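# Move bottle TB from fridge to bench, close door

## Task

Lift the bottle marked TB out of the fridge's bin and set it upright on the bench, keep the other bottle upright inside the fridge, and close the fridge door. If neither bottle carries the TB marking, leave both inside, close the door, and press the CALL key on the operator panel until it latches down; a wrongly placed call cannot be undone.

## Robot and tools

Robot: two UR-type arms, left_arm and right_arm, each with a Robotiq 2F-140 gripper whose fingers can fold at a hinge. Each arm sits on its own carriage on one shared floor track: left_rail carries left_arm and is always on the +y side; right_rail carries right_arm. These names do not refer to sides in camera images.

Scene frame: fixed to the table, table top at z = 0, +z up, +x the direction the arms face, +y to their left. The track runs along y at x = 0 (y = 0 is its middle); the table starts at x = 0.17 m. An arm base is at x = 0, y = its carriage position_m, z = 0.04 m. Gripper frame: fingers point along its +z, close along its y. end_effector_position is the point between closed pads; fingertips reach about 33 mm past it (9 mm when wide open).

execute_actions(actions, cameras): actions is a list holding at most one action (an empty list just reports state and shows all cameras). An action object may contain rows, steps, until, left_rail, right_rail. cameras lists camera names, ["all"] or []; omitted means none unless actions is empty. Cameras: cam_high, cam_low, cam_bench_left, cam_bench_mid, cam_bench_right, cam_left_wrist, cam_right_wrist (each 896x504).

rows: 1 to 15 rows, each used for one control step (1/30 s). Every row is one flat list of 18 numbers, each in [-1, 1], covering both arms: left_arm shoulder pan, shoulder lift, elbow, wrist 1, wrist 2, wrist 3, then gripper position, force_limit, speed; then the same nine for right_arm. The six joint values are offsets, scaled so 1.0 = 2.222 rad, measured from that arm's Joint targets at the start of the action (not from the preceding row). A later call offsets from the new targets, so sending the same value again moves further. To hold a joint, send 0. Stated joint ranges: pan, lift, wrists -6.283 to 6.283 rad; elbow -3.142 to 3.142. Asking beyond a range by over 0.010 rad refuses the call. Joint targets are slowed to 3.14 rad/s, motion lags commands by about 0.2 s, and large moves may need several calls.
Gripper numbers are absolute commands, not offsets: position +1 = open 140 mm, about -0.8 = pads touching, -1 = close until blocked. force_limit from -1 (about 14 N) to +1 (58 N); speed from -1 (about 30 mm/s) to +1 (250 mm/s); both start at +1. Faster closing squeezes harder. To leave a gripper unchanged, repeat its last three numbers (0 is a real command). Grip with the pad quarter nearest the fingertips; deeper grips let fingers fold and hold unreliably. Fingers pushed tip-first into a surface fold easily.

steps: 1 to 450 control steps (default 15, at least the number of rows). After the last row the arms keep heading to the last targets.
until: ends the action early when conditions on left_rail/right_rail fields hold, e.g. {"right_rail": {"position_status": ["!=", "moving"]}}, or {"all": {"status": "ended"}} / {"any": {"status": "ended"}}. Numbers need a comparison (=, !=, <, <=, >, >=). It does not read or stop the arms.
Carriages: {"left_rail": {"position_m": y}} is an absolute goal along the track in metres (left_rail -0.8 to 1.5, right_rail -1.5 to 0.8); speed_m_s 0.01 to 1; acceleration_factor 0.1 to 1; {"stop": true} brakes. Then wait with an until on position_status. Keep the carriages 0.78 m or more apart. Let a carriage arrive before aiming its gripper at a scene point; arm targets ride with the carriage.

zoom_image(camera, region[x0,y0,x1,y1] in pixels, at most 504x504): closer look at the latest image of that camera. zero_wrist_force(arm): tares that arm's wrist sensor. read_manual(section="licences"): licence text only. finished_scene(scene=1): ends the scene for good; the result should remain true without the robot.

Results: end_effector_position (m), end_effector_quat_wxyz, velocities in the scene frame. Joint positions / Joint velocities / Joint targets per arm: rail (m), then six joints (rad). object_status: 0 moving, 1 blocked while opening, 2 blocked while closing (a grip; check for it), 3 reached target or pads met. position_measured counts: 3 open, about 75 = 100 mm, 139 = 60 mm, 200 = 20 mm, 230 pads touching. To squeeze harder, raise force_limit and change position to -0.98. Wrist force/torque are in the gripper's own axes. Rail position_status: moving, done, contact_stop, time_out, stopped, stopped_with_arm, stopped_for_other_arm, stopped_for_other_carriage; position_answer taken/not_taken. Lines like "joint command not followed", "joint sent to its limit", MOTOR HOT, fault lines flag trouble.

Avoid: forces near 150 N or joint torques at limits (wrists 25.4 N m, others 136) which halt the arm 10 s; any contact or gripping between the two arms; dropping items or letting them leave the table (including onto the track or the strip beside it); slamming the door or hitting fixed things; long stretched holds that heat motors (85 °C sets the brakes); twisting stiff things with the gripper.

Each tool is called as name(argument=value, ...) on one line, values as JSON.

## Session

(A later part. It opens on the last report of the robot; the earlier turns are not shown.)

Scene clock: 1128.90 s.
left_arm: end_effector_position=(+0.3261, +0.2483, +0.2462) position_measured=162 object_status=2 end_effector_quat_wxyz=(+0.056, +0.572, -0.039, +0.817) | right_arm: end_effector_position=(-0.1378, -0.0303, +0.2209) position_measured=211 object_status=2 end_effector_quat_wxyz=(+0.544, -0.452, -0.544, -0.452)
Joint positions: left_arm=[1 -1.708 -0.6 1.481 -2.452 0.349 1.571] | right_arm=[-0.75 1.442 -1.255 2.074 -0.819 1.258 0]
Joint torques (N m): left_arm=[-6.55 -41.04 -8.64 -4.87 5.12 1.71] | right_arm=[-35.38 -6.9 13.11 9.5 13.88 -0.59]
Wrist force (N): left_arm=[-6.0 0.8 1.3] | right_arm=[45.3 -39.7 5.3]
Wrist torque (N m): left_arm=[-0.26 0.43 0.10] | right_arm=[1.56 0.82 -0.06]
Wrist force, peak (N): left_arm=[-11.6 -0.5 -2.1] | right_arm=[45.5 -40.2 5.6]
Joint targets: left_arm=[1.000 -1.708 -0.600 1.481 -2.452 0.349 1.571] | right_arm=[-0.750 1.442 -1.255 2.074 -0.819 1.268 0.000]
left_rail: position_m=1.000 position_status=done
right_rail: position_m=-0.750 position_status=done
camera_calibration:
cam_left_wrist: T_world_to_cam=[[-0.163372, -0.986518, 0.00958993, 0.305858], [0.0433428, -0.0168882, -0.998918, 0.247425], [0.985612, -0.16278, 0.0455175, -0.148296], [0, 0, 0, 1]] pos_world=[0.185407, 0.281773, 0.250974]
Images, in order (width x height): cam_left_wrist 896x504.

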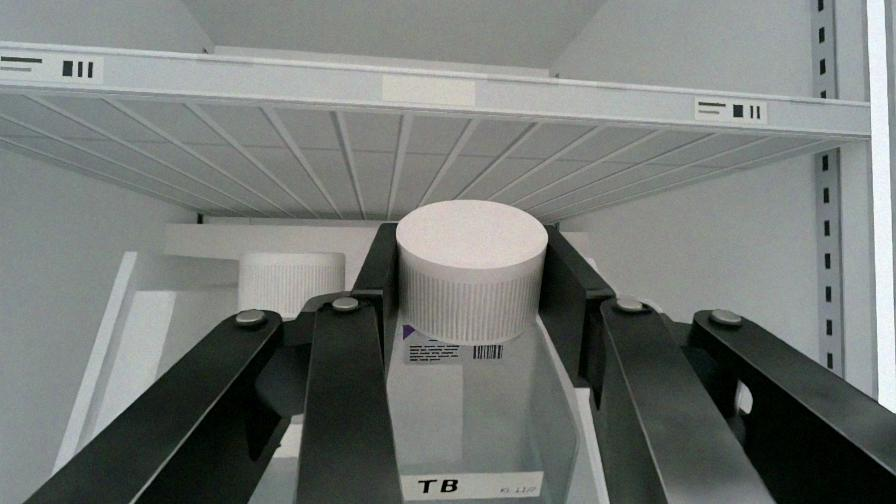

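execute_actions(actions=[{"rows":[[0.003,0.0105,-0.0069,-0.0036,0.0157,0,-1,1,-1,0,0,0,0,0,0,-1,0.8,-0.8],[0.006,0.0211,-0.0139,-0.0072,0.0315,0,-1,1,-1,0,0,0,0,0,0,-1,0.8,-0.8],[0.009,0.0316,-0.0208,-0.0108,0.0472,0,-1,1,-1,0,0,0,0,0,0,-1,0.8,-0.8],[0.0054,0.0241,-0.0158,-0.0083,0.0472,0,-1,1,-1,0,0,0,0,0,0,-1,0.8,-0.8],[0.0018,0.0165,-0.0108,-0.0057,0.0472,0,-1,1,-1,0,0,0,0,0,0,-1,0.8,-0.8],[-0.0017,0.009,-0.0058,-0.0032,0.0472,0,-1,1,-1,0,0,0,0,0,0,-1,0.8,-0.8],[-0.0053,0.0015,-0.0008,-0.0007,0.0472,0,-1,1,-1,0,0,0,0,0,0,-1,0.8,-0.8],[-0.0089,-0.006,0.0042,0.0018,0.0472,0,-1,1,-1,0,0,0,0,0,0,-1,0.8,-0.8],[-0.0125,-0.0136,0.0092,0.0044,0.0472,0,-1,1,-1,0,0,0,0,0,0,-1,0.8,-0.8],[-0.0161,-0.0211,0.0142,0.0069,0.0472,0,-1,1,-1,0,0,0,0,0,0,-1,0.8,-0.8],[-0.0196,-0.0286,0.0192,0.0094,0.0472,0,-1,1,-1,0,0,0,0,0,0,-1,0.8,-0.8],[-0.0232,-0.0362,0.0242,0.012,0.0472,0,-1,1,-1,0,0,0,0,0,0,-1,0.8,-0.8],[-0.0268,-0.0437,0.0292,0.0145,0.0472,0,-1,1,-1,0,0,0,0,0,0,-1,0.8,-0.8],[-0.0304,-0.0512,0.0342,0.017,0.0472,0,-1,1,-1,0,0,0,0,0,0,-1,0.8,-0.8]],"steps":30}], cameras=["cam_left_wrist"])

Scene clock: 1174.80 s.
left_arm: end_effector_position=(+0.2659, +0.2485, +0.3241) position_measured=162 object_status=2 end_effector_quat_wxyz=(+0.086, +0.527, -0.054, +0.844) | right_arm: end_effector_position=(-0.1378, -0.0303, +0.2209) position_measured=211 object_status=2 end_effector_quat_wxyz=(+0.544, -0.452, -0.544, -0.452)
Joint positions: left_arm=[1 -1.775 -0.714 1.557 -2.414 0.454 1.571] | right_arm=[-0.75 1.442 -1.255 2.074 -0.819 1.258 0]
Joint torques (N m): left_arm=[-6.7 -63.16 -9.27 -2.03 5.33 0.87] | right_arm=[-36.26 -5.8 11.65 9.59 13.91 -0.41]
Wrist force (N): left_arm=[-6.4 1.1 -1.0] | right_arm=[45.3 -39.3 5.3]
Wrist torque (N m): left_arm=[-0.20 0.37 0.09] | right_arm=[1.59 0.84 -0.07]
Wrist force, peak (N): left_arm=[-15.3 0.2 0.4] | right_arm=[45.3 -39.8 5.4]
Joint targets: left_arm=[1.000 -1.775 -0.714 1.557 -2.414 0.454 1.571] | right_arm=[-0.750 1.442 -1.255 2.074 -0.819 1.268 0.000]
left_rail: position_m=1.000 position_status=done
right_rail: position_m=-0.750 position_status=done
camera_calibration:
cam_left_wrist: T_world_to_cam=[[-0.230424, -0.973068, 0.00661315, 0.310877], [0.144326, -0.0408958, -0.988685, 0.303673], [0.962328, -0.226862, 0.149862, -0.104102], [0, 0, 0, 1]] pos_world=[0.127986, 0.291307, 0.313782]
Images, in order (width x height): cam_left_wrist 896x504.

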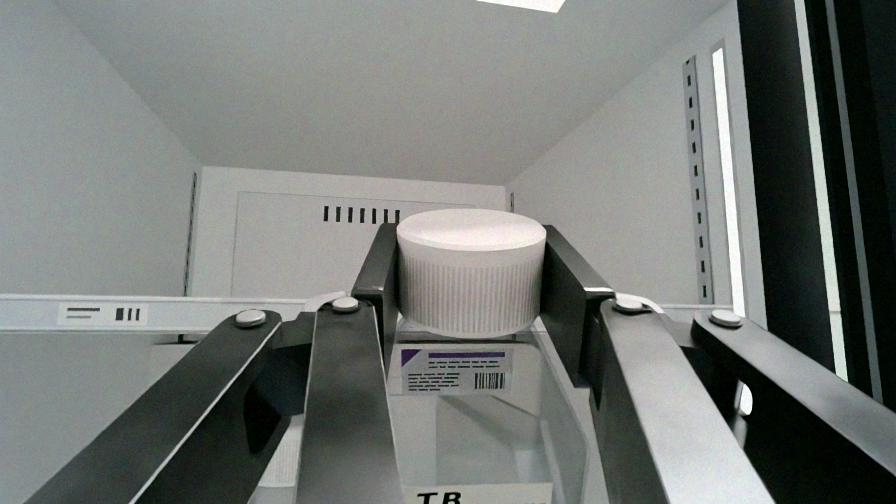

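execute_actions(actions=[{"rows":[[-0.0139,-0.022,0.0139,0.0082,-0.0255,0,-1,1,-1,0,0,0,0,0,0,-1,0.8,-0.8],[-0.0278,-0.044,0.0277,0.0163,-0.0511,0,-1,1,-1,0,0,0,0,0,0,-1,0.8,-0.8],[-0.0417,-0.066,0.0416,0.0245,-0.0766,0,-1,1,-1,0,0,0,0,0,0,-1,0.8,-0.8],[-0.0556,-0.088,0.0554,0.0326,-0.1022,0,-1,1,-1,0,0,0,0,0,0,-1,0.8,-0.8],[-0.0694,-0.11,0.0693,0.0408,-0.1277,0,-1,1,-1,0,0,0,0,0,0,-1,0.8,-0.8],[-0.0833,-0.132,0.0831,0.0489,-0.1532,0,-1,1,-1,0,0,0,0,0,0,-1,0.8,-0.8],[-0.0972,-0.154,0.097,0.0571,-0.1788,0,-1,1,-1,0,0,0,0,0,0,-1,0.8,-0.8],[-0.1111,-0.176,0.1108,0.0652,-0.2043,0,-1,1,-1,0,0,0,0,0,0,-1,0.8,-0.8]],"steps":26}], cameras=["cam_left_wrist"])

execute_actions(actions=[{"left_rail":{"position_m":1.45,"acceleration_factor":0.6},"steps":90,"until":{"left_rail":{"position_status":["!=","moving"]}}}], cameras=["cam_left_wrist","cam_bench_left","cam_right_wrist"])

Scene clock: 1201.17 s.
left_arm: end_effector_position=(+0.1421, +0.2742, +0.3299) position_measured=162 object_status=2 end_effector_quat_wxyz=(+0.158, +0.689, -0.158, +0.689) | right_arm: end_effector_position=(-0.1378, -0.0303, +0.2209) position_measured=211 object_status=2 end_effector_quat_wxyz=(+0.544, -0.452, -0.544, -0.452)
Joint positions: left_arm=[1 -2.022 -1.105 1.803 -2.269 0 1.571] | right_arm=[-0.75 1.442 -1.255 2.074 -0.819 1.258 0]
Joint torques (N m): left_arm=[-6.8 -51.36 -11.24 -2.26 1.3 -0.26] | right_arm=[-35.92 -4.61 12.14 9.54 14.1 -0.4]
Wrist force (N): left_arm=[-6.3 0.3 1.3] | right_arm=[44.9 -39.5 5.3]
Wrist torque (N m): left_arm=[-0.27 0.56 0.15] | right_arm=[1.57 0.85 -0.06]
Wrist force, peak (N): left_arm=[-15.0 -0.4 4.2] | right_arm=[45.2 -39.6 5.5]
Joint targets: left_arm=[1.000 -2.022 -1.105 1.803 -2.269 0.000 1.571] | right_arm=[-0.750 1.442 -1.255 2.074 -0.819 1.268 0.000]
left_rail: position_m=1.000 position_status=done
right_rail: position_m=-0.750 position_status=done
camera_calibration:
cam_left_wrist: T_world_to_cam=[[-0.456005, -0.88979, 0.018255, 0.312761], [-0.273788, 0.120737, -0.954182, 0.332057], [0.846817, -0.440109, -0.29867, 0.242809], [0, 0, 0, 1]] pos_world=[0.0279185, 0.345063, 0.383653]
Images, in order (width x height): cam_left_wrist 896x504.

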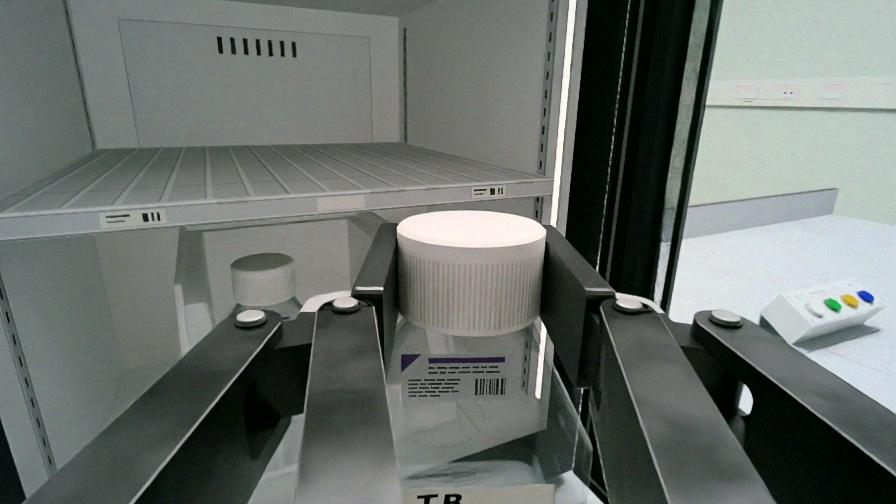

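Scene clock: 1202.97 s.
left_arm: end_effector_position=(+0.1420, +0.7242, +0.3299) position_measured=162 object_status=2 end_effector_quat_wxyz=(+0.158, +0.689, -0.158, +0.689) | right_arm: end_effector_position=(-0.1378, -0.0303, +0.2209) position_measured=211 object_status=2 end_effector_quat_wxyz=(+0.544, -0.452, -0.544, -0.452)
Joint positions: left_arm=[1.45 -2.022 -1.105 1.803 -2.269 0 1.571] | right_arm=[-0.75 1.442 -1.255 2.074 -0.819 1.258 0]
Joint torques (N m): left_arm=[-0.26 -37.13 -24.29 -2.65 2.14 -0.47] | right_arm=[-34.76 -5.99 12.29 9.65 13.8 -0.15]
Wrist force (N): left_arm=[-6.4 0.1 0.8] | right_arm=[44.9 -39.2 5.4]
Wrist torque (N m): left_arm=[-0.31 0.51 0.14] | right_arm=[1.63 0.85 -0.07]
Wrist force, peak (N): left_arm=[-6.3 2.2 2.1] | right_arm=[45.3 -39.4 5.4]
Joint targets: left_arm=[1.450 -2.022 -1.105 1.803 -2.269 0.000 1.571] | right_arm=[-0.750 1.442 -1.255 2.074 -0.819 1.268 0.000]
Tool commands: left_gripper/position=-1.0 left_gripper/force_limit=+1.0 left_gripper/speed=-1.0 right_gripper/position=-1.0 right_gripper/force_limit=+0.8 right_gripper/speed=-0.8
left_rail: position_m=1.450 position_status=done
right_rail: position_m=-0.750 position_status=done
camera_calibration:
cam_left_wrist: T_world_to_cam=[[-0.45603, -0.889779, 0.0181704, 0.713191], [-0.273747, 0.120815, -0.954183, 0.277662], [0.846817, -0.44011, -0.29867, 0.440859], [0, 0, 0, 1]] pos_world=[0.0279186, 0.795063, 0.383653]
cam_right_wrist: T_world_to_cam=[[0.980227, 0.194924, -0.0340595, 0.163987], [0.0349708, -0.340065, -0.939752, 0.201685], [-0.194763, 0.919979, -0.340157, 0.222033], [0, 0, 0, 1]] pos_world=[-0.124554, -0.167645, 0.270646]
Images, in order (width x height): cam_bench_left 896x504, cam_left_wrist 896x504, cam_right_wrist 896x504.

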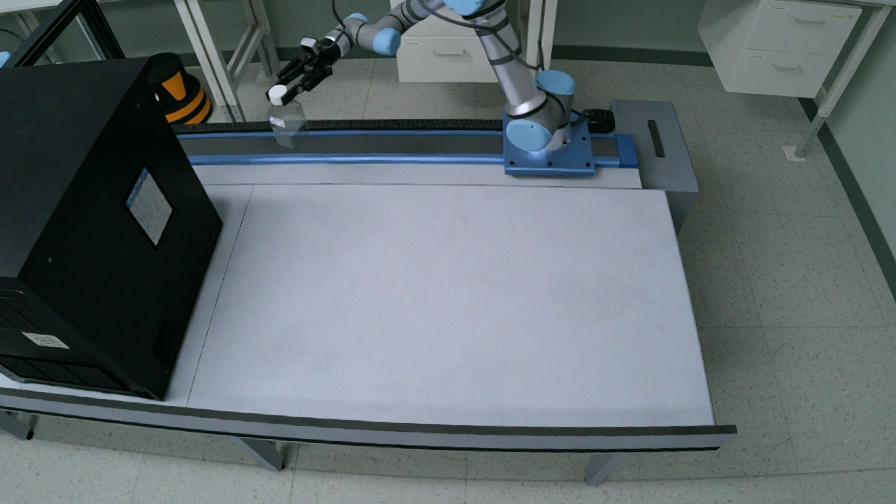

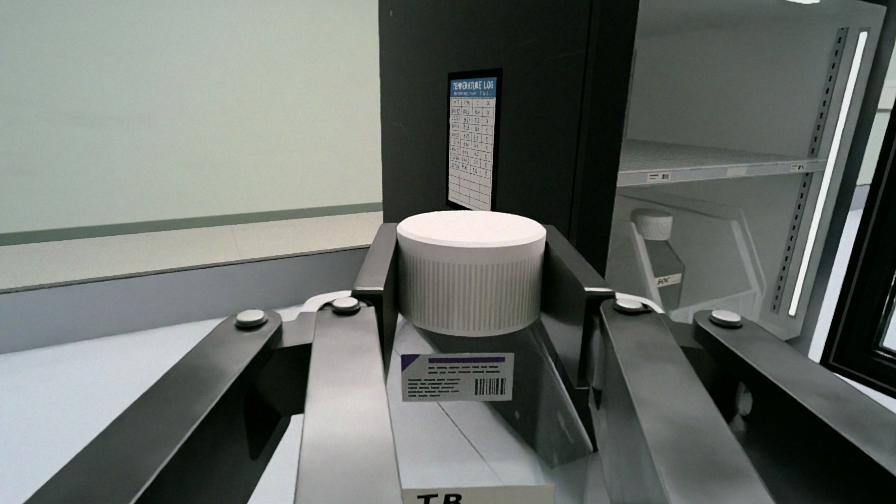

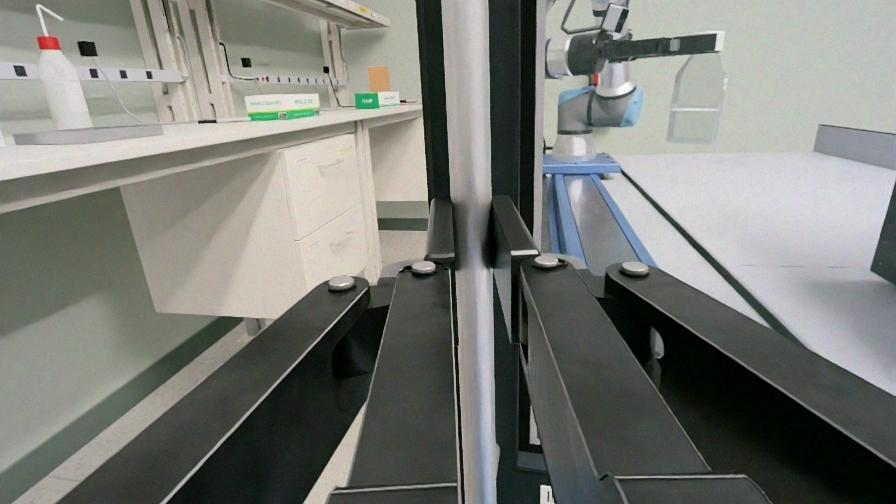

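zoom_image(camera="cam_right_wrist", region=[620, 20, 780, 170])

Scaled by 3.150 from the camera's 896x504 image, which has a finer 1280x720 frame.

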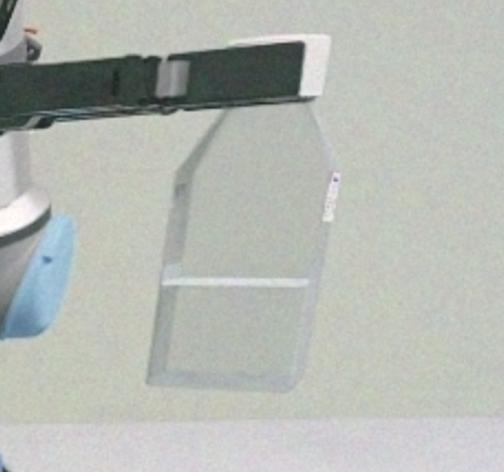

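execute_actions(actions=[{"rows":[[0.013,0.0152,-0.0133,-0.0018,0,0,-1,1,-1,0,0,0,0,0,0,-1,0.8,-0.8],[0.0259,0.0303,-0.0267,-0.0037,0,0,-1,1,-1,0,0,0,0,0,0,-1,0.8,-0.8],[0.0389,0.0455,-0.04,-0.0055,0,0,-1,1,-1,0,0,0,0,0,0,-1,0.8,-0.8],[0.0518,0.0607,-0.0533,-0.0074,0,0,-1,1,-1,0,0,0,0,0,0,-1,0.8,-0.8],[0.0648,0.0759,-0.0666,-0.0092,0,0,-1,1,-1,0,0,0,0,0,0,-1,0.8,-0.8],[0.0778,0.091,-0.08,-0.0111,0,0,-1,1,-1,0,0,0,0,0,0,-1,0.8,-0.8],[0.0907,0.1062,-0.0933,-0.0129,0,0,-1,1,-1,0,0,0,0,0,0,-1,0.8,-0.8],[0.1037,0.1214,-0.1066,-0.0148,0,0,-1,1,-1,0,0,0,0,0,0,-1,0.8,-0.8],[0.1166,0.1366,-0.1199,-0.0166,0,0,-1,1,-1,0,0,0,0,0,0,-1,0.8,-0.8],[0.1296,0.1517,-0.1333,-0.0185,0,0,-1,1,-1,0,0,0,0,0,0,-1,0.8,-0.8],[0.1426,0.1669,-0.1466,-0.0203,0,0,-1,1,-1,0,0,0,0,0,0,-1,0.8,-0.8],[0.1555,0.1821,-0.1599,-0.0222,0,0,-1,1,-1,0,0,0,0,0,0,-1,0.8,-0.8],[0.1685,0.1973,-0.1732,-0.024,0,0,-1,1,-1,0,0,0,0,0,0,-1,0.8,-0.8],[0.1814,0.2124,-0.1866,-0.0259,0,0,-1,1,-1,0,0,0,0,0,0,-1,0.8,-0.8],[0.1944,0.2276,-0.1999,-0.0277,0,0,-1,1,-1,0,0,0,0,0,0,-1,0.8,-0.8]],"steps":30}], cameras=["cam_bench_left","cam_left_wrist","cam_low"])

Scene clock: 1257.73 s.
left_arm: end_effector_position=(+0.4300, +0.7064, +0.1719) position_measured=162 object_status=2 end_effector_quat_wxyz=(+0.007, +0.707, -0.007, +0.707) end_effector_velocity=(+0.001, +0.001, -0.001) end_effector_angular_velocity=(+0.001, +0.000, +0.001) | right_arm: end_effector_position=(-0.1378, -0.0303, +0.2209) position_measured=211 object_status=2 end_effector_quat_wxyz=(+0.544, -0.452, -0.544, -0.452)
Joint positions: left_arm=[1.45 -1.59 -0.599 1.359 -2.331 0 1.571] | right_arm=[-0.75 1.442 -1.255 2.074 -0.819 1.258 0]
Joint velocities: left_arm=[0.001 0.001 0.001 0 0.001 0 0] | right_arm=[within noise]
Joint torques (N m): left_arm=[9.17 -44.94 -31.48 -4.81 4.24 -1.24] | right_arm=[-35.55 -4.51 13.93 9.55 14.01 -0.06]
Wrist force (N): left_arm=[-6.3 0.0 1.1] | right_arm=[45.1 -39.4 5.3]
Wrist torque (N m): left_arm=[-0.37 0.51 0.14] | right_arm=[1.58 0.85 -0.07]
Wrist force, peak (N): left_arm=[-12.8 0.0 8.8] | right_arm=[45.4 -39.5 5.4]
Joint targets: left_arm=[1.450 -1.590 -0.599 1.359 -2.331 0.000 1.571] | right_arm=[-0.750 1.442 -1.255 2.074 -0.819 1.268 0.000]
left_rail: position_m=1.450 position_status=done
right_rail: position_m=-0.750 position_status=done
camera_calibration:
cam_left_wrist: T_world_to_cam=[[-0.0417551, -0.998961, 0.0182778, 0.730436], [-0.299199, -0.00495238, -0.954178, 0.307641], [0.953277, -0.0453105, -0.298681, -0.182605], [0, 0, 0, 1]] pos_world=[0.296619, 0.722927, 0.225653]
Images, in order (width x height): cam_low 896x504, cam_bench_left 896x504, cam_left_wrist 896x504.

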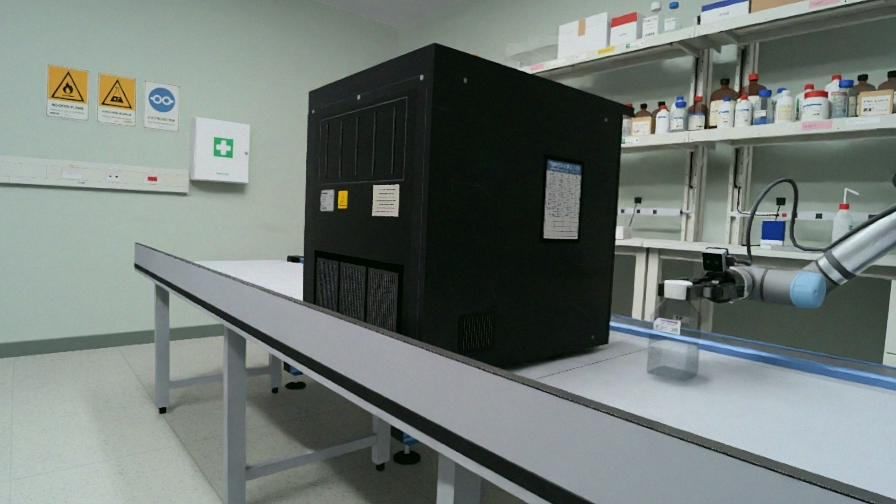

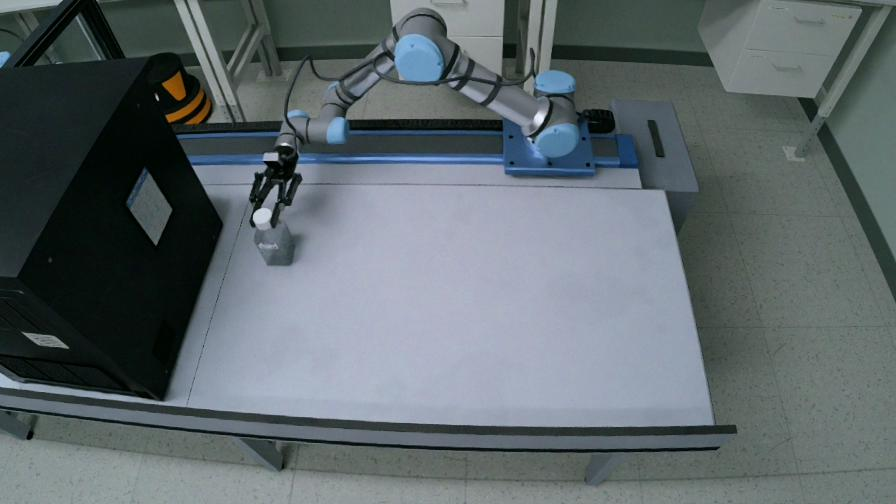

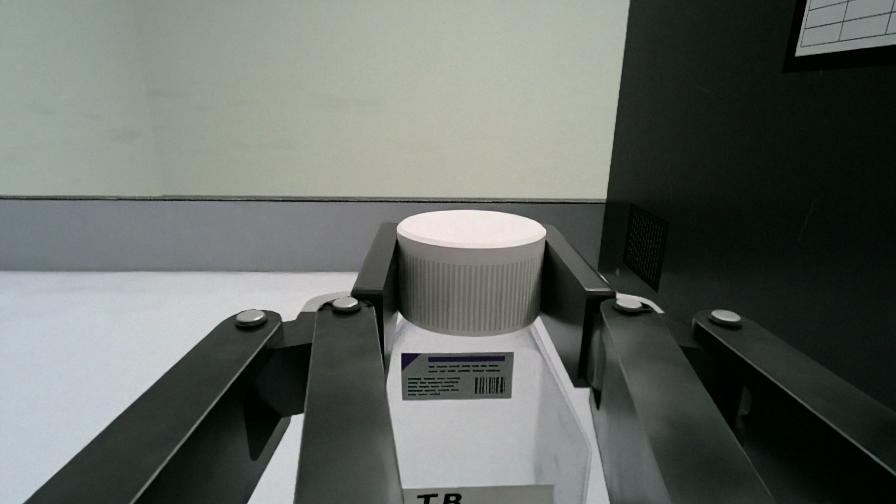

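zoom_image(camera="cam_low", region=[600, 240, 780, 400])

Scaled by 2.800 from the camera's 896x504 image, which has a finer 1280x720 frame.

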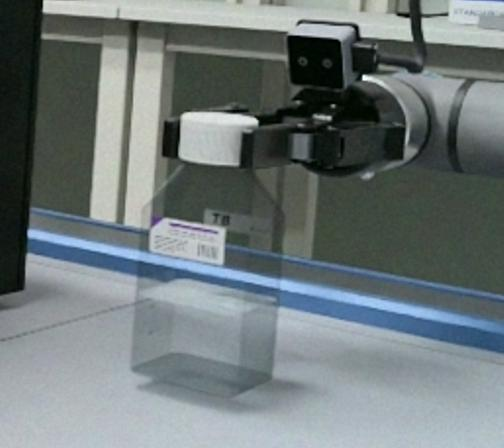

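execute_actions(actions=[{"rows":[[0,0.0037,-0.0005,-0.0033,0,0,-1,1,-1,0,0,0,0,0,0,-1,0.8,-0.8]],"steps":12}])

execute_actions(actions=[{"rows":[[0,0.0022,-0.0003,-0.002,0,0,-1,1,-1,0,0,0,0,0,0,-1,0.8,-0.8]],"steps":12}])

Scene clock: 1273.43 s.
left_arm: end_effector_position=(+0.4300, +0.7064, +0.1670) position_measured=162 object_status=2 end_effector_quat_wxyz=(+0.007, +0.707, -0.007, +0.707) | right_arm: end_effector_position=(-0.1378, -0.0303, +0.2209) position_measured=211 object_status=2 end_effector_quat_wxyz=(+0.544, -0.452, -0.544, -0.452)
Joint positions: left_arm=[1.45 -1.59 -0.591 1.358 -2.338 0 1.571] | right_arm=[-0.75 1.442 -1.255 2.074 -0.819 1.258 0]
Joint torques (N m): left_arm=[6.18 -42.65 -30.56 -4.9 4.49 -2.03] | right_arm=[-35.11 -4.32 12.52 9.59 13.76 0.11]
Wrist force (N): left_arm=[-6.4 0.0 0.8] | right_arm=[44.7 -39.3 5.4]
Wrist torque (N m): left_arm=[-0.36 0.53 0.14] | right_arm=[1.61 0.87 -0.07]
Wrist force, peak (N): left_arm=[-8.2 -0.1 0.9] | right_arm=[45.4 -39.4 5.4]
Joint targets: left_arm=[1.450 -1.590 -0.591 1.358 -2.338 0.000 1.571] | right_arm=[-0.750 1.442 -1.255 2.074 -0.819 1.268 0.000]
left_rail: position_m=1.450 position_status=done
right_rail: position_m=-0.750 position_status=done

Scene clock: 1274.03 s.
left_arm: end_effector_position=(+0.4300, +0.7064, +0.1641) position_measured=162 object_status=2 end_effector_quat_wxyz=(+0.007, +0.707, -0.007, +0.707) | right_arm: end_effector_position=(-0.1378, -0.0303, +0.2209) position_measured=211 object_status=2 end_effector_quat_wxyz=(+0.544, -0.452, -0.544, -0.452)
Joint positions: left_arm=[1.45 -1.59 -0.586 1.357 -2.342 0 1.571] | right_arm=[-0.75 1.442 -1.255 2.074 -0.819 1.258 0]
Joint torques (N m): left_arm=[5.95 -42.74 -30.64 -5.13 4.62 -2.09] | right_arm=[-35.9 -2.84 12.49 9.5 13.96 0.27]
Wrist force (N): left_arm=[-6.5 0.2 1.1] | right_arm=[45.1 -39.3 5.5]
Wrist torque (N m): left_arm=[-0.32 0.57 0.13] | right_arm=[1.59 0.87 -0.06]
Wrist force, peak (N): left_arm=[-7.1 -0.4 1.0] | right_arm=[45.2 -39.5 5.4]
Joint targets: left_arm=[1.450 -1.590 -0.586 1.357 -2.342 0.000 1.571] | right_arm=[-0.750 1.442 -1.255 2.074 -0.819 1.268 0.000]
left_rail: position_m=1.450 position_status=done
right_rail: position_m=-0.750 position_status=done

execute_actions(actions=[{"rows":[[0,0.0024,-0.0003,-0.0021,0,0,-1,1,-1,0,0,0,0,0,0,-1,0.8,-0.8]],"steps":10}])

Scene clock: 1279.27 s.
left_arm: end_effector_position=(+0.4300, +0.7064, +0.1609) position_measured=162 object_status=2 end_effector_quat_wxyz=(+0.007, +0.707, -0.007, +0.707) | right_arm: end_effector_position=(-0.1378, -0.0303, +0.2209) position_measured=211 object_status=2 end_effector_quat_wxyz=(+0.544, -0.452, -0.544, -0.452)
Joint positions: left_arm=[1.45 -1.59 -0.581 1.356 -2.347 0 1.571] | right_arm=[-0.75 1.442 -1.255 2.074 -0.819 1.258 0]
Joint torques (N m): left_arm=[5.4 -42.41 -30.12 -4.96 4.71 -1.99] | right_arm=[-35.31 -2.61 11.65 9.46 14.1 0.03]
Wrist force (N): left_arm=[-6.6 0.1 1.2] | right_arm=[45.1 -39.4 5.4]
Wrist torque (N m): left_arm=[-0.33 0.59 0.13] | right_arm=[1.58 0.87 -0.07]
Wrist force, peak (N): left_arm=[-7.5 -0.1 1.0] | right_arm=[45.3 -39.5 5.3]
Joint targets: left_arm=[1.450 -1.590 -0.581 1.356 -2.347 0.000 1.571] | right_arm=[-0.750 1.442 -1.255 2.074 -0.819 1.268 0.000]
left_rail: position_m=1.450 position_status=done
right_rail: position_m=-0.750 position_status=done

execute_actions(actions=[{"rows":[[0,0.0024,-0.0003,-0.0021,0,0,-1,1,-1,0,0,0,0,0,0,-1,0.8,-0.8]],"steps":10}], cameras=["cam_low"])

zoom_image(camera="cam_low", region=[620, 320, 740, 400])

Scene clock: 1282.80 s.
left_arm: end_effector_position=(+0.4300, +0.7065, +0.1580) position_measured=162 object_status=2 end_effector_quat_wxyz=(+0.007, +0.707, -0.007, +0.707) | right_arm: end_effector_position=(-0.1378, -0.0303, +0.2209) position_measured=211 object_status=2 end_effector_quat_wxyz=(+0.544, -0.452, -0.544, -0.452)
Joint positions: left_arm=[1.45 -1.59 -0.575 1.356 -2.352 0 1.571] | right_arm=[-0.75 1.442 -1.255 2.074 -0.819 1.258 0]
Joint torques (N m): left_arm=[3.19 -14.51 -7.28 -0.57 -10.37 -1.92] | right_arm=[-35.22 -2.8 11.53 9.56 14.19 -0.01]
Wrist force (N): left_arm=[39.4 0.9 -6.7] | right_arm=[45.0 -39.5 5.4]
Wrist torque (N m): left_arm=[-0.35 0.08 0.23] | right_arm=[1.56 0.84 -0.07]
Wrist force, peak (N): left_arm=[41.1 0.9 -6.7] | right_arm=[45.3 -39.5 5.5]
Joint targets: left_arm=[1.450 -1.590 -0.575 1.356 -2.352 0.000 1.571] | right_arm=[-0.750 1.442 -1.255 2.074 -0.819 1.268 0.000]
left_rail: position_m=1.450 position_status=done
right_rail: position_m=-0.750 position_status=done
Images, in order (width x height): cam_low 896x504.

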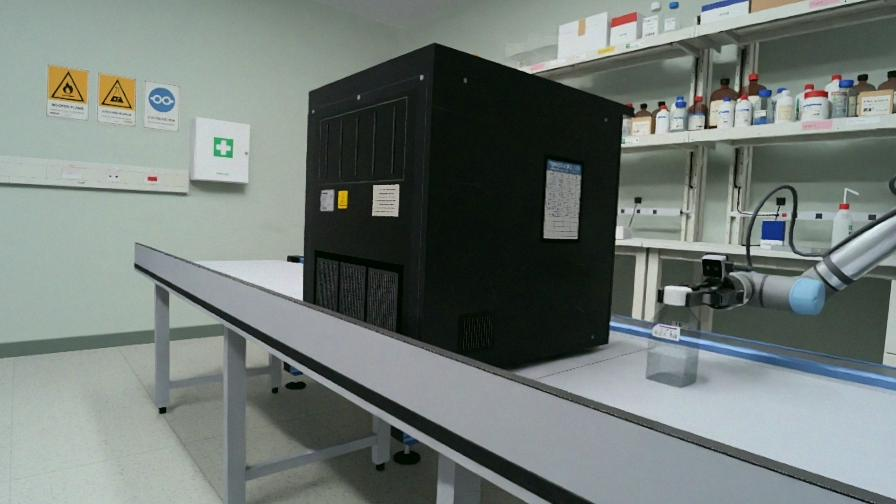

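Scaled by 4.200 from the camera's 896x504 image, which has a finer 1280x720 frame.

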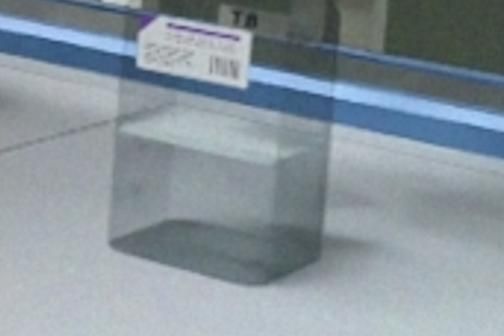

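execute_actions(actions=[{"rows":[[0,-0.0018,0.0002,0.0016,0,0,-1,1,-1,0,0,0,0,0,0,-1,0.8,-0.8],[0,-0.0018,0.0002,0.0016,0,0,-1,1,-1,0,0,0,0,0,0,-1,0.8,-0.8],[0,-0.0018,0.0002,0.0016,0,0,-1,1,-1,0,0,0,0,0,0,-1,0.8,-0.8],[0,-0.0018,0.0002,0.0016,0,0,-1,1,-1,0,0,0,0,0,0,-1,0.8,-0.8],[0,-0.0018,0.0002,0.0016,0,0,-1,1,-1,0,0,0,0,0,0,-1,0.8,-0.8],[0,-0.0018,0.0002,0.0016,0,0,-1,1,-1,0,0,0,0,0,0,-1,0.8,-0.8],[0,-0.0018,0.0002,0.0016,0,0,0.2,1,-0.6,0,0,0,0,0,0,-1,0.8,-0.8]],"steps":40}], cameras=["cam_left_wrist","cam_low"])

Scene clock: 1290.93 s.
left_arm: end_effector_position=(+0.4300, +0.7064, +0.1601) position_measured=104 object_status=3 end_effector_quat_wxyz=(+0.007, +0.707, -0.007, +0.707) | right_arm: end_effector_position=(-0.1378, -0.0303, +0.2209) position_measured=211 object_status=2 end_effector_quat_wxyz=(+0.544, -0.452, -0.544, -0.452)
Joint positions: left_arm=[1.45 -1.59 -0.579 1.356 -2.348 0 1.571] | right_arm=[-0.75 1.442 -1.255 2.074 -0.819 1.258 0]
Joint torques (N m): left_arm=[1.1 -64.67 -28.57 -1.52 4.2 -1.53] | right_arm=[-36 -0.58 11.22 9.52 13.93 0.41]
Wrist force (N): left_arm=[-1.7 0.5 1.7] | right_arm=[44.6 -39.4 5.3]
Wrist torque (N m): left_arm=[-0.24 0.40 0.14] | right_arm=[1.59 0.85 -0.07]
Wrist force, peak (N): left_arm=[42.6 1.6 -7.3] | right_arm=[45.4 -39.4 5.3]
Joint targets: left_arm=[1.450 -1.590 -0.579 1.356 -2.348 0.000 1.571] | right_arm=[-0.750 1.442 -1.255 2.074 -0.819 1.268 0.000]
left_rail: position_m=1.450 position_status=done
right_rail: position_m=-0.750 position_status=done
camera_calibration:
cam_left_wrist: T_world_to_cam=[[-0.0416334, -0.998959, 0.0186584, 0.730639], [-0.299216, -0.00535146, -0.95417, 0.296608], [0.953277, -0.0453083, -0.298682, -0.186252], [0, 0, 0, 1]] pos_world=[0.296719, 0.723026, 0.213752]
Images, in order (width x height): cam_low 896x504, cam_left_wrist 896x504.

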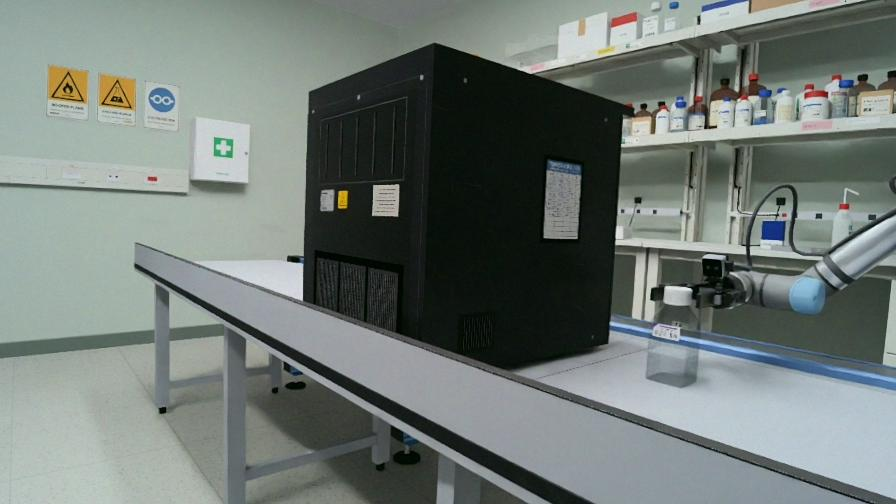

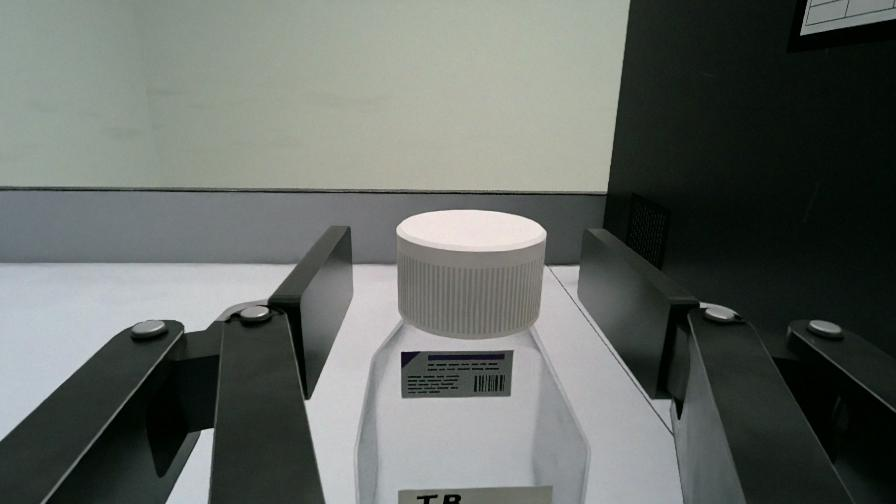

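execute_actions(actions=[{"rows":[[-0.0064,-0.0044,0.0087,-0.0043,0,0,0.2,1,-0.6,0.0082,0.0123,-0.0196,0.0072,0.0173,0,-1,0.8,-0.8],[-0.0128,-0.0088,0.0174,-0.0086,0,0,0.2,1,-0.6,0.0163,0.0246,-0.0391,0.0145,0.0346,0,-1,0.8,-0.8],[-0.0191,-0.0132,0.0262,-0.0129,0,0,0.2,1,-0.6,0.0245,0.037,-0.0587,0.0217,0.0519,0,-1,0.8,-0.8],[-0.0255,-0.0176,0.0349,-0.0172,0,0,0.2,1,-0.6,0.0326,0.0493,-0.0782,0.0289,0.0691,0,-1,0.8,-0.8],[-0.0319,-0.022,0.0436,-0.0215,0,0,0.2,1,-0.6,0.0408,0.0616,-0.0978,0.0362,0.0864,0,-1,0.8,-0.8],[-0.0383,-0.0265,0.0523,-0.0258,0,0,0.2,1,-0.6,0.0489,0.0739,-0.1173,0.0434,0.1037,0,-1,0.8,-0.8],[-0.0446,-0.0309,0.061,-0.0301,0,0,0.2,1,-0.6,0.0521,0.0873,-0.1406,0.0533,0.116,0,-1,0.8,-0.8],[-0.051,-0.0353,0.0697,-0.0344,0,0,0.2,1,-0.6,0.0553,0.1008,-0.1639,0.0632,0.1284,0,-1,0.8,-0.8],[-0.0574,-0.0397,0.0785,-0.0387,0,0,0.2,1,-0.6,0.0585,0.1142,-0.1873,0.0731,0.1407,0,-1,0.8,-0.8],[-0.0638,-0.0441,0.0872,-0.043,0,0,0.2,1,-0.6,0.0616,0.1276,-0.2106,0.083,0.153,0,-1,0.8,-0.8],[-0.0701,-0.0485,0.0959,-0.0473,0,0,0.2,1,-0.6,0.0648,0.1411,-0.2339,0.0929,0.1654,0,-1,0.8,-0.8],[-0.0765,-0.0529,0.1046,-0.0516,0,0,0.2,1,-0.6,0.068,0.1545,-0.2572,0.1028,0.1777,0,-1,0.8,-0.8]],"steps":28}], cameras=["cam_left_wrist","cam_right_wrist"])

Scene clock: 1339.50 s.
left_arm: end_effector_position=(+0.3100, +0.7064, +0.1699) position_measured=104 object_status=3 end_effector_quat_wxyz=(+0.067, +0.704, -0.067, +0.704) | right_arm: end_effector_position=(-0.1252, +0.1433, +0.2208) position_measured=211 object_status=2 end_effector_quat_wxyz=(+0.483, -0.517, -0.482, -0.517)
Joint positions: left_arm=[1.45 -1.76 -0.697 1.589 -2.463 0 1.571] | right_arm=[-0.75 1.593 -0.912 1.502 -0.591 1.662 0]
Joint torques (N m): left_arm=[-5.58 -60.67 -6.58 -4.66 3.82 1.27] | right_arm=[-21.13 -40.4 -31.54 -0.57 14 0.42]
Wrist force (N): left_arm=[-1.8 0.5 1.7] | right_arm=[-1.2 -34.1 9.3]
Wrist torque (N m): left_arm=[-0.23 0.40 0.13] | right_arm=[1.16 0.19 -0.13]
Wrist force, peak (N): left_arm=[-2.2 -0.1 6.1] | right_arm=[49.3 -35.3 -4.1]
Joint targets: left_arm=[1.450 -1.760 -0.697 1.589 -2.463 0.000 1.571] | right_arm=[-0.750 1.593 -0.912 1.502 -0.591 1.663 0.000]
left_rail: position_m=1.450 position_status=done
right_rail: position_m=-0.750 position_status=done
camera_calibration:
cam_left_wrist: T_world_to_cam=[[-0.210004, -0.977526, 0.0184765, 0.762425], [-0.295748, 0.0455009, -0.954182, 0.233127], [0.931897, -0.205846, -0.298657, 0.0512083], [0, 0, 0, 1]] pos_world=[0.181338, 0.745224, 0.223653]
cam_right_wrist: T_world_to_cam=[[0.997828, -0.0560989, -0.0345245, 0.155964], [-0.0515391, -0.338501, -0.939553, 0.249085], [0.0410213, 0.939292, -0.340657, 0.0916931], [0, 0, 0, 1]] pos_world=[-0.146549, 0.00693821, 0.270649]
Images, in order (width x height): cam_left_wrist 896x504, cam_right_wrist 896x504.

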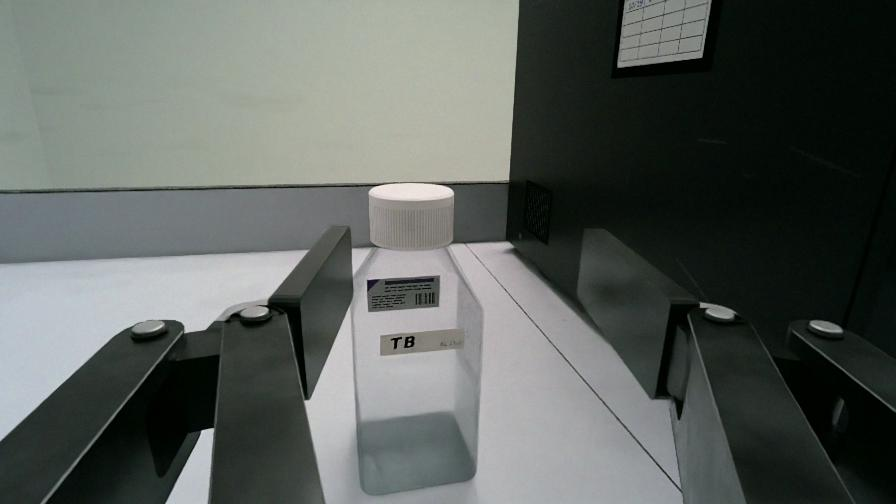

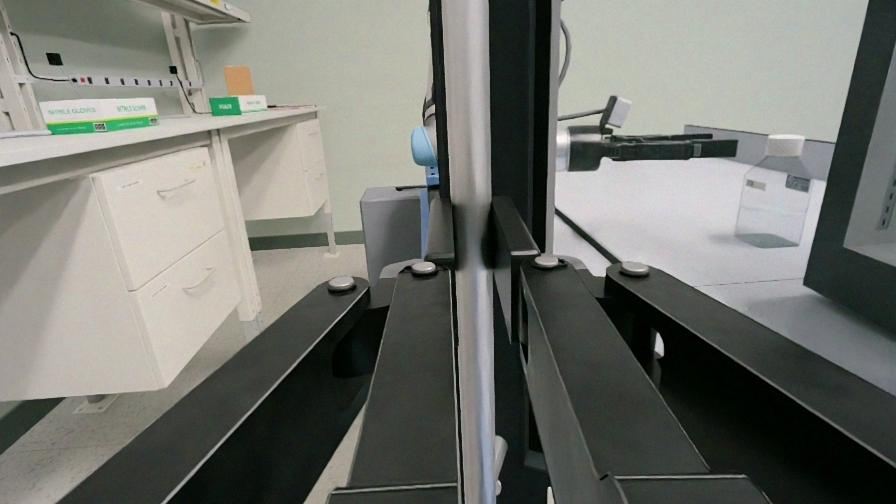

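execute_actions(actions=[{"rows":[[0,0,0,0,0,0,0.2,1,-0.6,-0.0002,0.0141,-0.026,0.012,0.0078,0,-1,0.8,-0.8],[0,0,0,0,0,0,0.2,1,-0.6,-0.0003,0.0282,-0.052,0.0239,0.0155,0,-1,0.8,-0.8],[0,0,0,0,0,0,0.2,1,-0.6,-0.0005,0.0423,-0.078,0.0359,0.0233,0,-1,0.8,-0.8],[0,0,0,0,0,0,0.2,1,-0.6,-0.0006,0.0564,-0.1039,0.0479,0.031,0,-1,0.8,-0.8],[0,0,0,0,0,0,0.2,1,-0.6,-0.0008,0.0705,-0.1299,0.0598,0.0388,0,-1,0.8,-0.8],[0,0,0,0,0,0,0.2,1,-0.6,-0.0009,0.0846,-0.1559,0.0718,0.0465,0,-1,0.8,-0.8],[0,0,0,0,0,0,0.2,1,-0.6,-0.0029,0.0989,-0.1835,0.0852,0.0501,0,-1,0.8,-0.8],[0,0,0,0,0,0,0.2,1,-0.6,-0.0049,0.1131,-0.2111,0.0985,0.0538,0,-1,0.8,-0.8],[0,0,0,0,0,0,0.2,1,-0.6,-0.0069,0.1274,-0.2387,0.1119,0.0574,0,-1,0.8,-0.8],[0,0,0,0,0,0,0.2,1,-0.6,-0.0088,0.1416,-0.2664,0.1252,0.0611,0,-1,0.8,-0.8],[0,0,0,0,0,0,0.2,1,-0.6,-0.0108,0.1559,-0.294,0.1386,0.0647,0,-1,0.8,-0.8],[0,0,0,0,0,0,0.2,1,-0.6,-0.0128,0.1702,-0.3216,0.1519,0.0684,0,-1,0.8,-0.8],[0,0,0,0,0,0,0.2,1,-0.6,-0.0148,0.1844,-0.3492,0.1653,0.072,0,-1,0.8,-0.8]],"steps":30}])

Scene clock: 1357.83 s.
left_arm: end_effector_position=(+0.3099, +0.7064, +0.1699) position_measured=104 object_status=3 end_effector_quat_wxyz=(+0.067, +0.704, -0.067, +0.704) | right_arm: end_effector_position=(-0.0426, +0.3060, +0.2201) position_measured=211 object_status=2 end_effector_quat_wxyz=(-0.428, +0.563, +0.428, +0.563)
Joint positions: left_arm=[1.45 -1.76 -0.697 1.589 -2.463 0 1.571] | right_arm=[-0.75 1.561 -0.502 0.726 -0.223 1.83 0]
Joint torques (N m): left_arm=[-6.65 -60.79 -6.39 -4.52 1.47 2.32] | right_arm=[30.77 -63.37 -51.88 -7.78 -14.1 0.56]
Wrist force (N): left_arm=[-1.6 0.6 2.0] | right_arm=[-10.4 40.5 -16.9]
Wrist torque (N m): left_arm=[-0.21 0.35 0.14] | right_arm=[-1.02 0.07 -0.08]
Wrist force, peak (N): left_arm=[-2.1 0.7 2.1] | right_arm=[40.5 -36.4 5.5]
Joint targets: left_arm=[1.450 -1.760 -0.697 1.589 -2.463 0.000 1.571] | right_arm=[-0.750 1.561 -0.502 0.726 -0.223 1.823 0.000]
left_rail: position_m=1.450 position_status=done
right_rail: position_m=-0.750 position_status=done

execute_actions(actions=[{"rows":[[0,0,0,0,0,0,0.2,1,-0.6,0,0,0,0,0,0,-0.22,0.8,0.5],[0,0,0,0,0,0,0.2,1,-0.6,0,0,0,0,0,0,-0.22,0.8,0.5],[0,0,0,0,0,0,0.2,1,-0.6,0,0,0,0,0,0,-0.22,0.8,0.5],[0,0,0,0,0,0,0.2,1,-0.6,0,0,0,0,0,0,-0.22,0.8,0.5],[0,0,0,0,0,0,0.2,1,-0.6,0,0,0,0,0,0,-0.22,0.8,0.5],[0,0,0,0,0,0,0.2,1,-0.6,0,0,0,0,0,0,-0.22,0.8,0.5],[0,0,0,0,0,0,0.2,1,-0.6,0.0105,-0.0806,0.1565,-0.0764,0.0104,0,-0.22,0.8,0.5]],"steps":26}], cameras=["cam_right_wrist"])

Scene clock: 1369.90 s.
left_arm: end_effector_position=(+0.3099, +0.7064, +0.1699) position_measured=104 object_status=3 end_effector_quat_wxyz=(+0.067, +0.704, -0.067, +0.704) | right_arm: end_effector_position=(-0.0617, +0.2412, +0.2208) position_measured=157 object_status=3 end_effector_quat_wxyz=(-0.431, +0.561, +0.430, +0.561)
Joint positions: left_arm=[1.45 -1.76 -0.697 1.589 -2.463 0 1.571] | right_arm=[-0.75 1.584 -0.681 1.074 -0.393 1.846 0]
Joint torques (N m): left_arm=[-5.18 -61.4 -7.38 -4.26 1.57 2.31] | right_arm=[6.95 -66.7 -12.5 -3.89 1.06 0.79]
Wrist force (N): left_arm=[-1.6 0.6 2.1] | right_arm=[1.0 0.6 0.9]
Wrist torque (N m): left_arm=[-0.21 0.38 0.14] | right_arm=[0.44 0.24 -0.26]
Wrist force, peak (N): left_arm=[-2.1 0.3 2.2] | right_arm=[-12.2 40.8 -17.1]
Joint targets: left_arm=[1.450 -1.760 -0.697 1.589 -2.463 0.000 1.571] | right_arm=[-0.750 1.584 -0.682 1.074 -0.393 1.846 0.000]
left_rail: position_m=1.450 position_status=done
right_rail: position_m=-0.750 position_status=done
camera_calibration:
cam_right_wrist: T_world_to_cam=[[0.968398, -0.246995, -0.0346289, 0.142386], [-0.115738, -0.322042, -0.939624, 0.277531], [0.22093, 0.913938, -0.340452, 0.0142286], [0, 0, 0, 1]] pos_world=[-0.108909, 0.111541, 0.270549]
Images, in order (width x height): cam_right_wrist 896x504.

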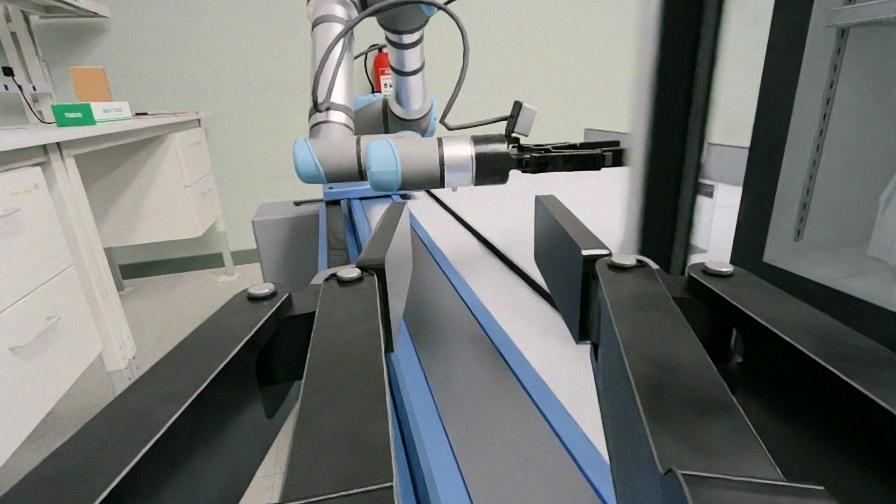

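execute_actions(actions=[{"steps":15}], cameras=["cam_right_wrist","cam_left_wrist"])

Scene clock: 1373.40 s.
left_arm: end_effector_position=(+0.3099, +0.7064, +0.1699) position_measured=104 object_status=3 end_effector_quat_wxyz=(+0.067, +0.704, -0.067, +0.704) | right_arm: end_effector_position=(-0.0617, +0.2412, +0.2207) position_measured=157 object_status=3 end_effector_quat_wxyz=(-0.431, +0.561, +0.430, +0.561)
Joint positions: left_arm=[1.45 -1.76 -0.697 1.589 -2.463 0 1.571] | right_arm=[-0.75 1.584 -0.682 1.074 -0.393 1.846 0]
Joint torques (N m): left_arm=[-6.09 -60.13 -7.23 -4.26 1.17 2.2] | right_arm=[8.27 -65.25 -13.38 -3.86 1.21 0.8]
Wrist force (N): left_arm=[-1.9 0.4 1.9] | right_arm=[1.1 0.8 1.0]
Wrist torque (N m): left_arm=[-0.27 0.42 0.13] | right_arm=[0.48 0.20 -0.26]
Wrist force, peak (N): left_arm=[-1.8 0.7 2.3] | right_arm=[1.2 0.7 1.1]
Joint targets: left_arm=[1.450 -1.760 -0.697 1.589 -2.463 0.000 1.571] | right_arm=[-0.750 1.584 -0.682 1.074 -0.393 1.846 0.000]
Tool commands: left_gripper/position=+0.2 left_gripper/force_limit=+1.0 left_gripper/speed=-0.6 right_gripper/position=-0.22 right_gripper/force_limit=+0.8 right_gripper/speed=+0.5
left_rail: position_m=1.450 position_status=done
right_rail: position_m=-0.750 position_status=done
camera_calibration:
cam_left_wrist: T_world_to_cam=[[-0.210023, -0.977522, 0.0184829, 0.762424], [-0.295776, 0.045507, -0.954173, 0.233126], [0.931883, -0.205865, -0.298685, 0.0512315], [0, 0, 0, 1]] pos_world=[0.181338, 0.745224, 0.223653]
cam_right_wrist: T_world_to_cam=[[0.9684, -0.24699, -0.034604, 0.142379], [-0.115735, -0.322135, -0.939593, 0.277533], [0.220923, 0.913907, -0.340541, 0.0142554], [0, 0, 0, 1]] pos_world=[-0.108909, 0.111541, 0.270549]
Images, in order (width x height): cam_left_wrist 896x504, cam_right_wrist 896x504.

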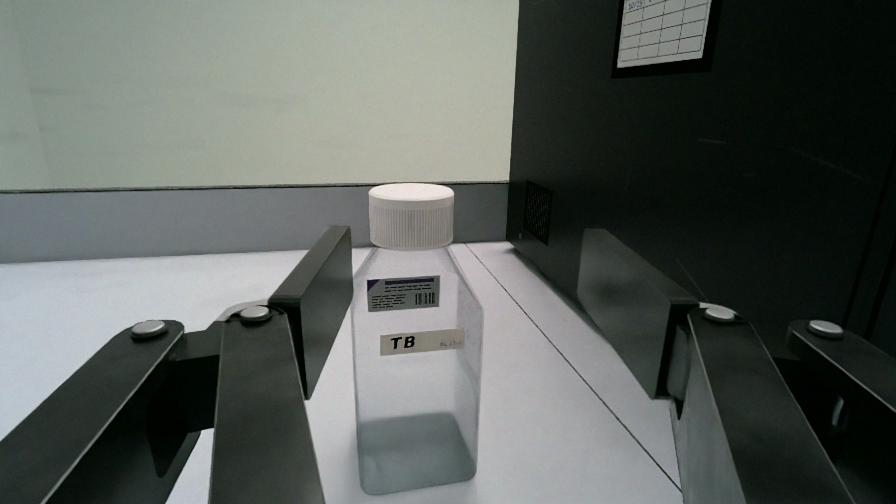

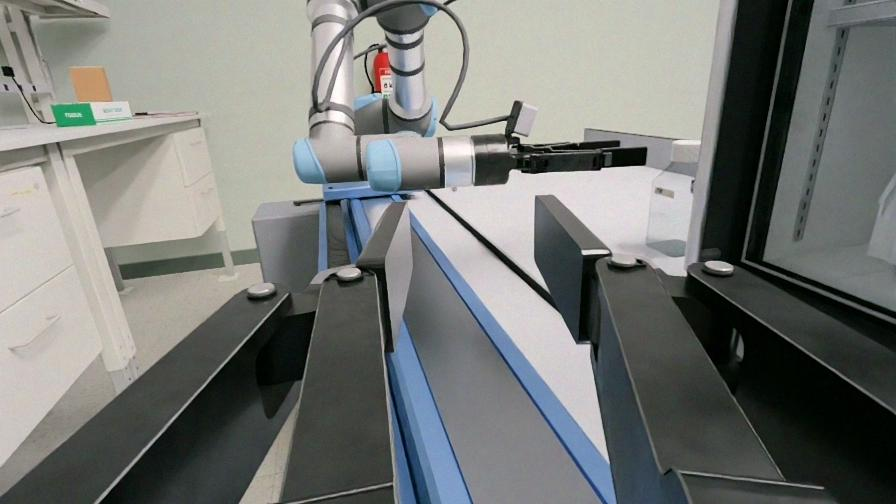

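zoom_image(camera="cam_right_wrist", region=[640, 0, 896, 330])

Scaled by 1.527 from the camera's 896x504 image, which has a finer 1280x720 frame.

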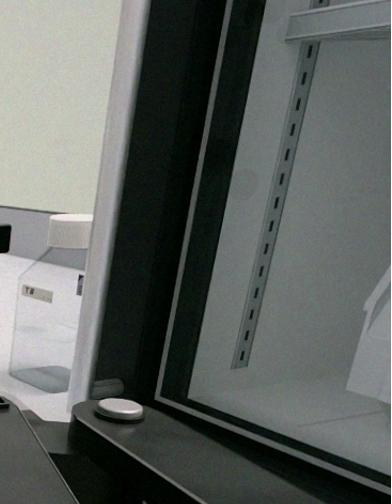

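zoom_image(camera="cam_left_wrist", region=[740, 80, 896, 360])

Scaled by 1.800 from the camera's 896x504 image, which has a finer 1280x720 frame.

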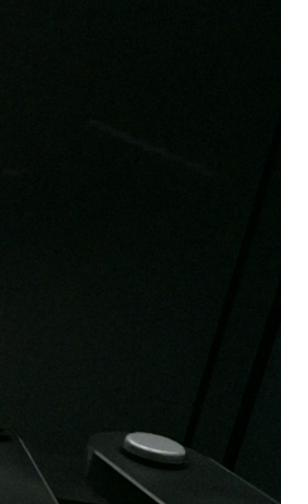

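finished_scene()

The scene is finished: the task was done.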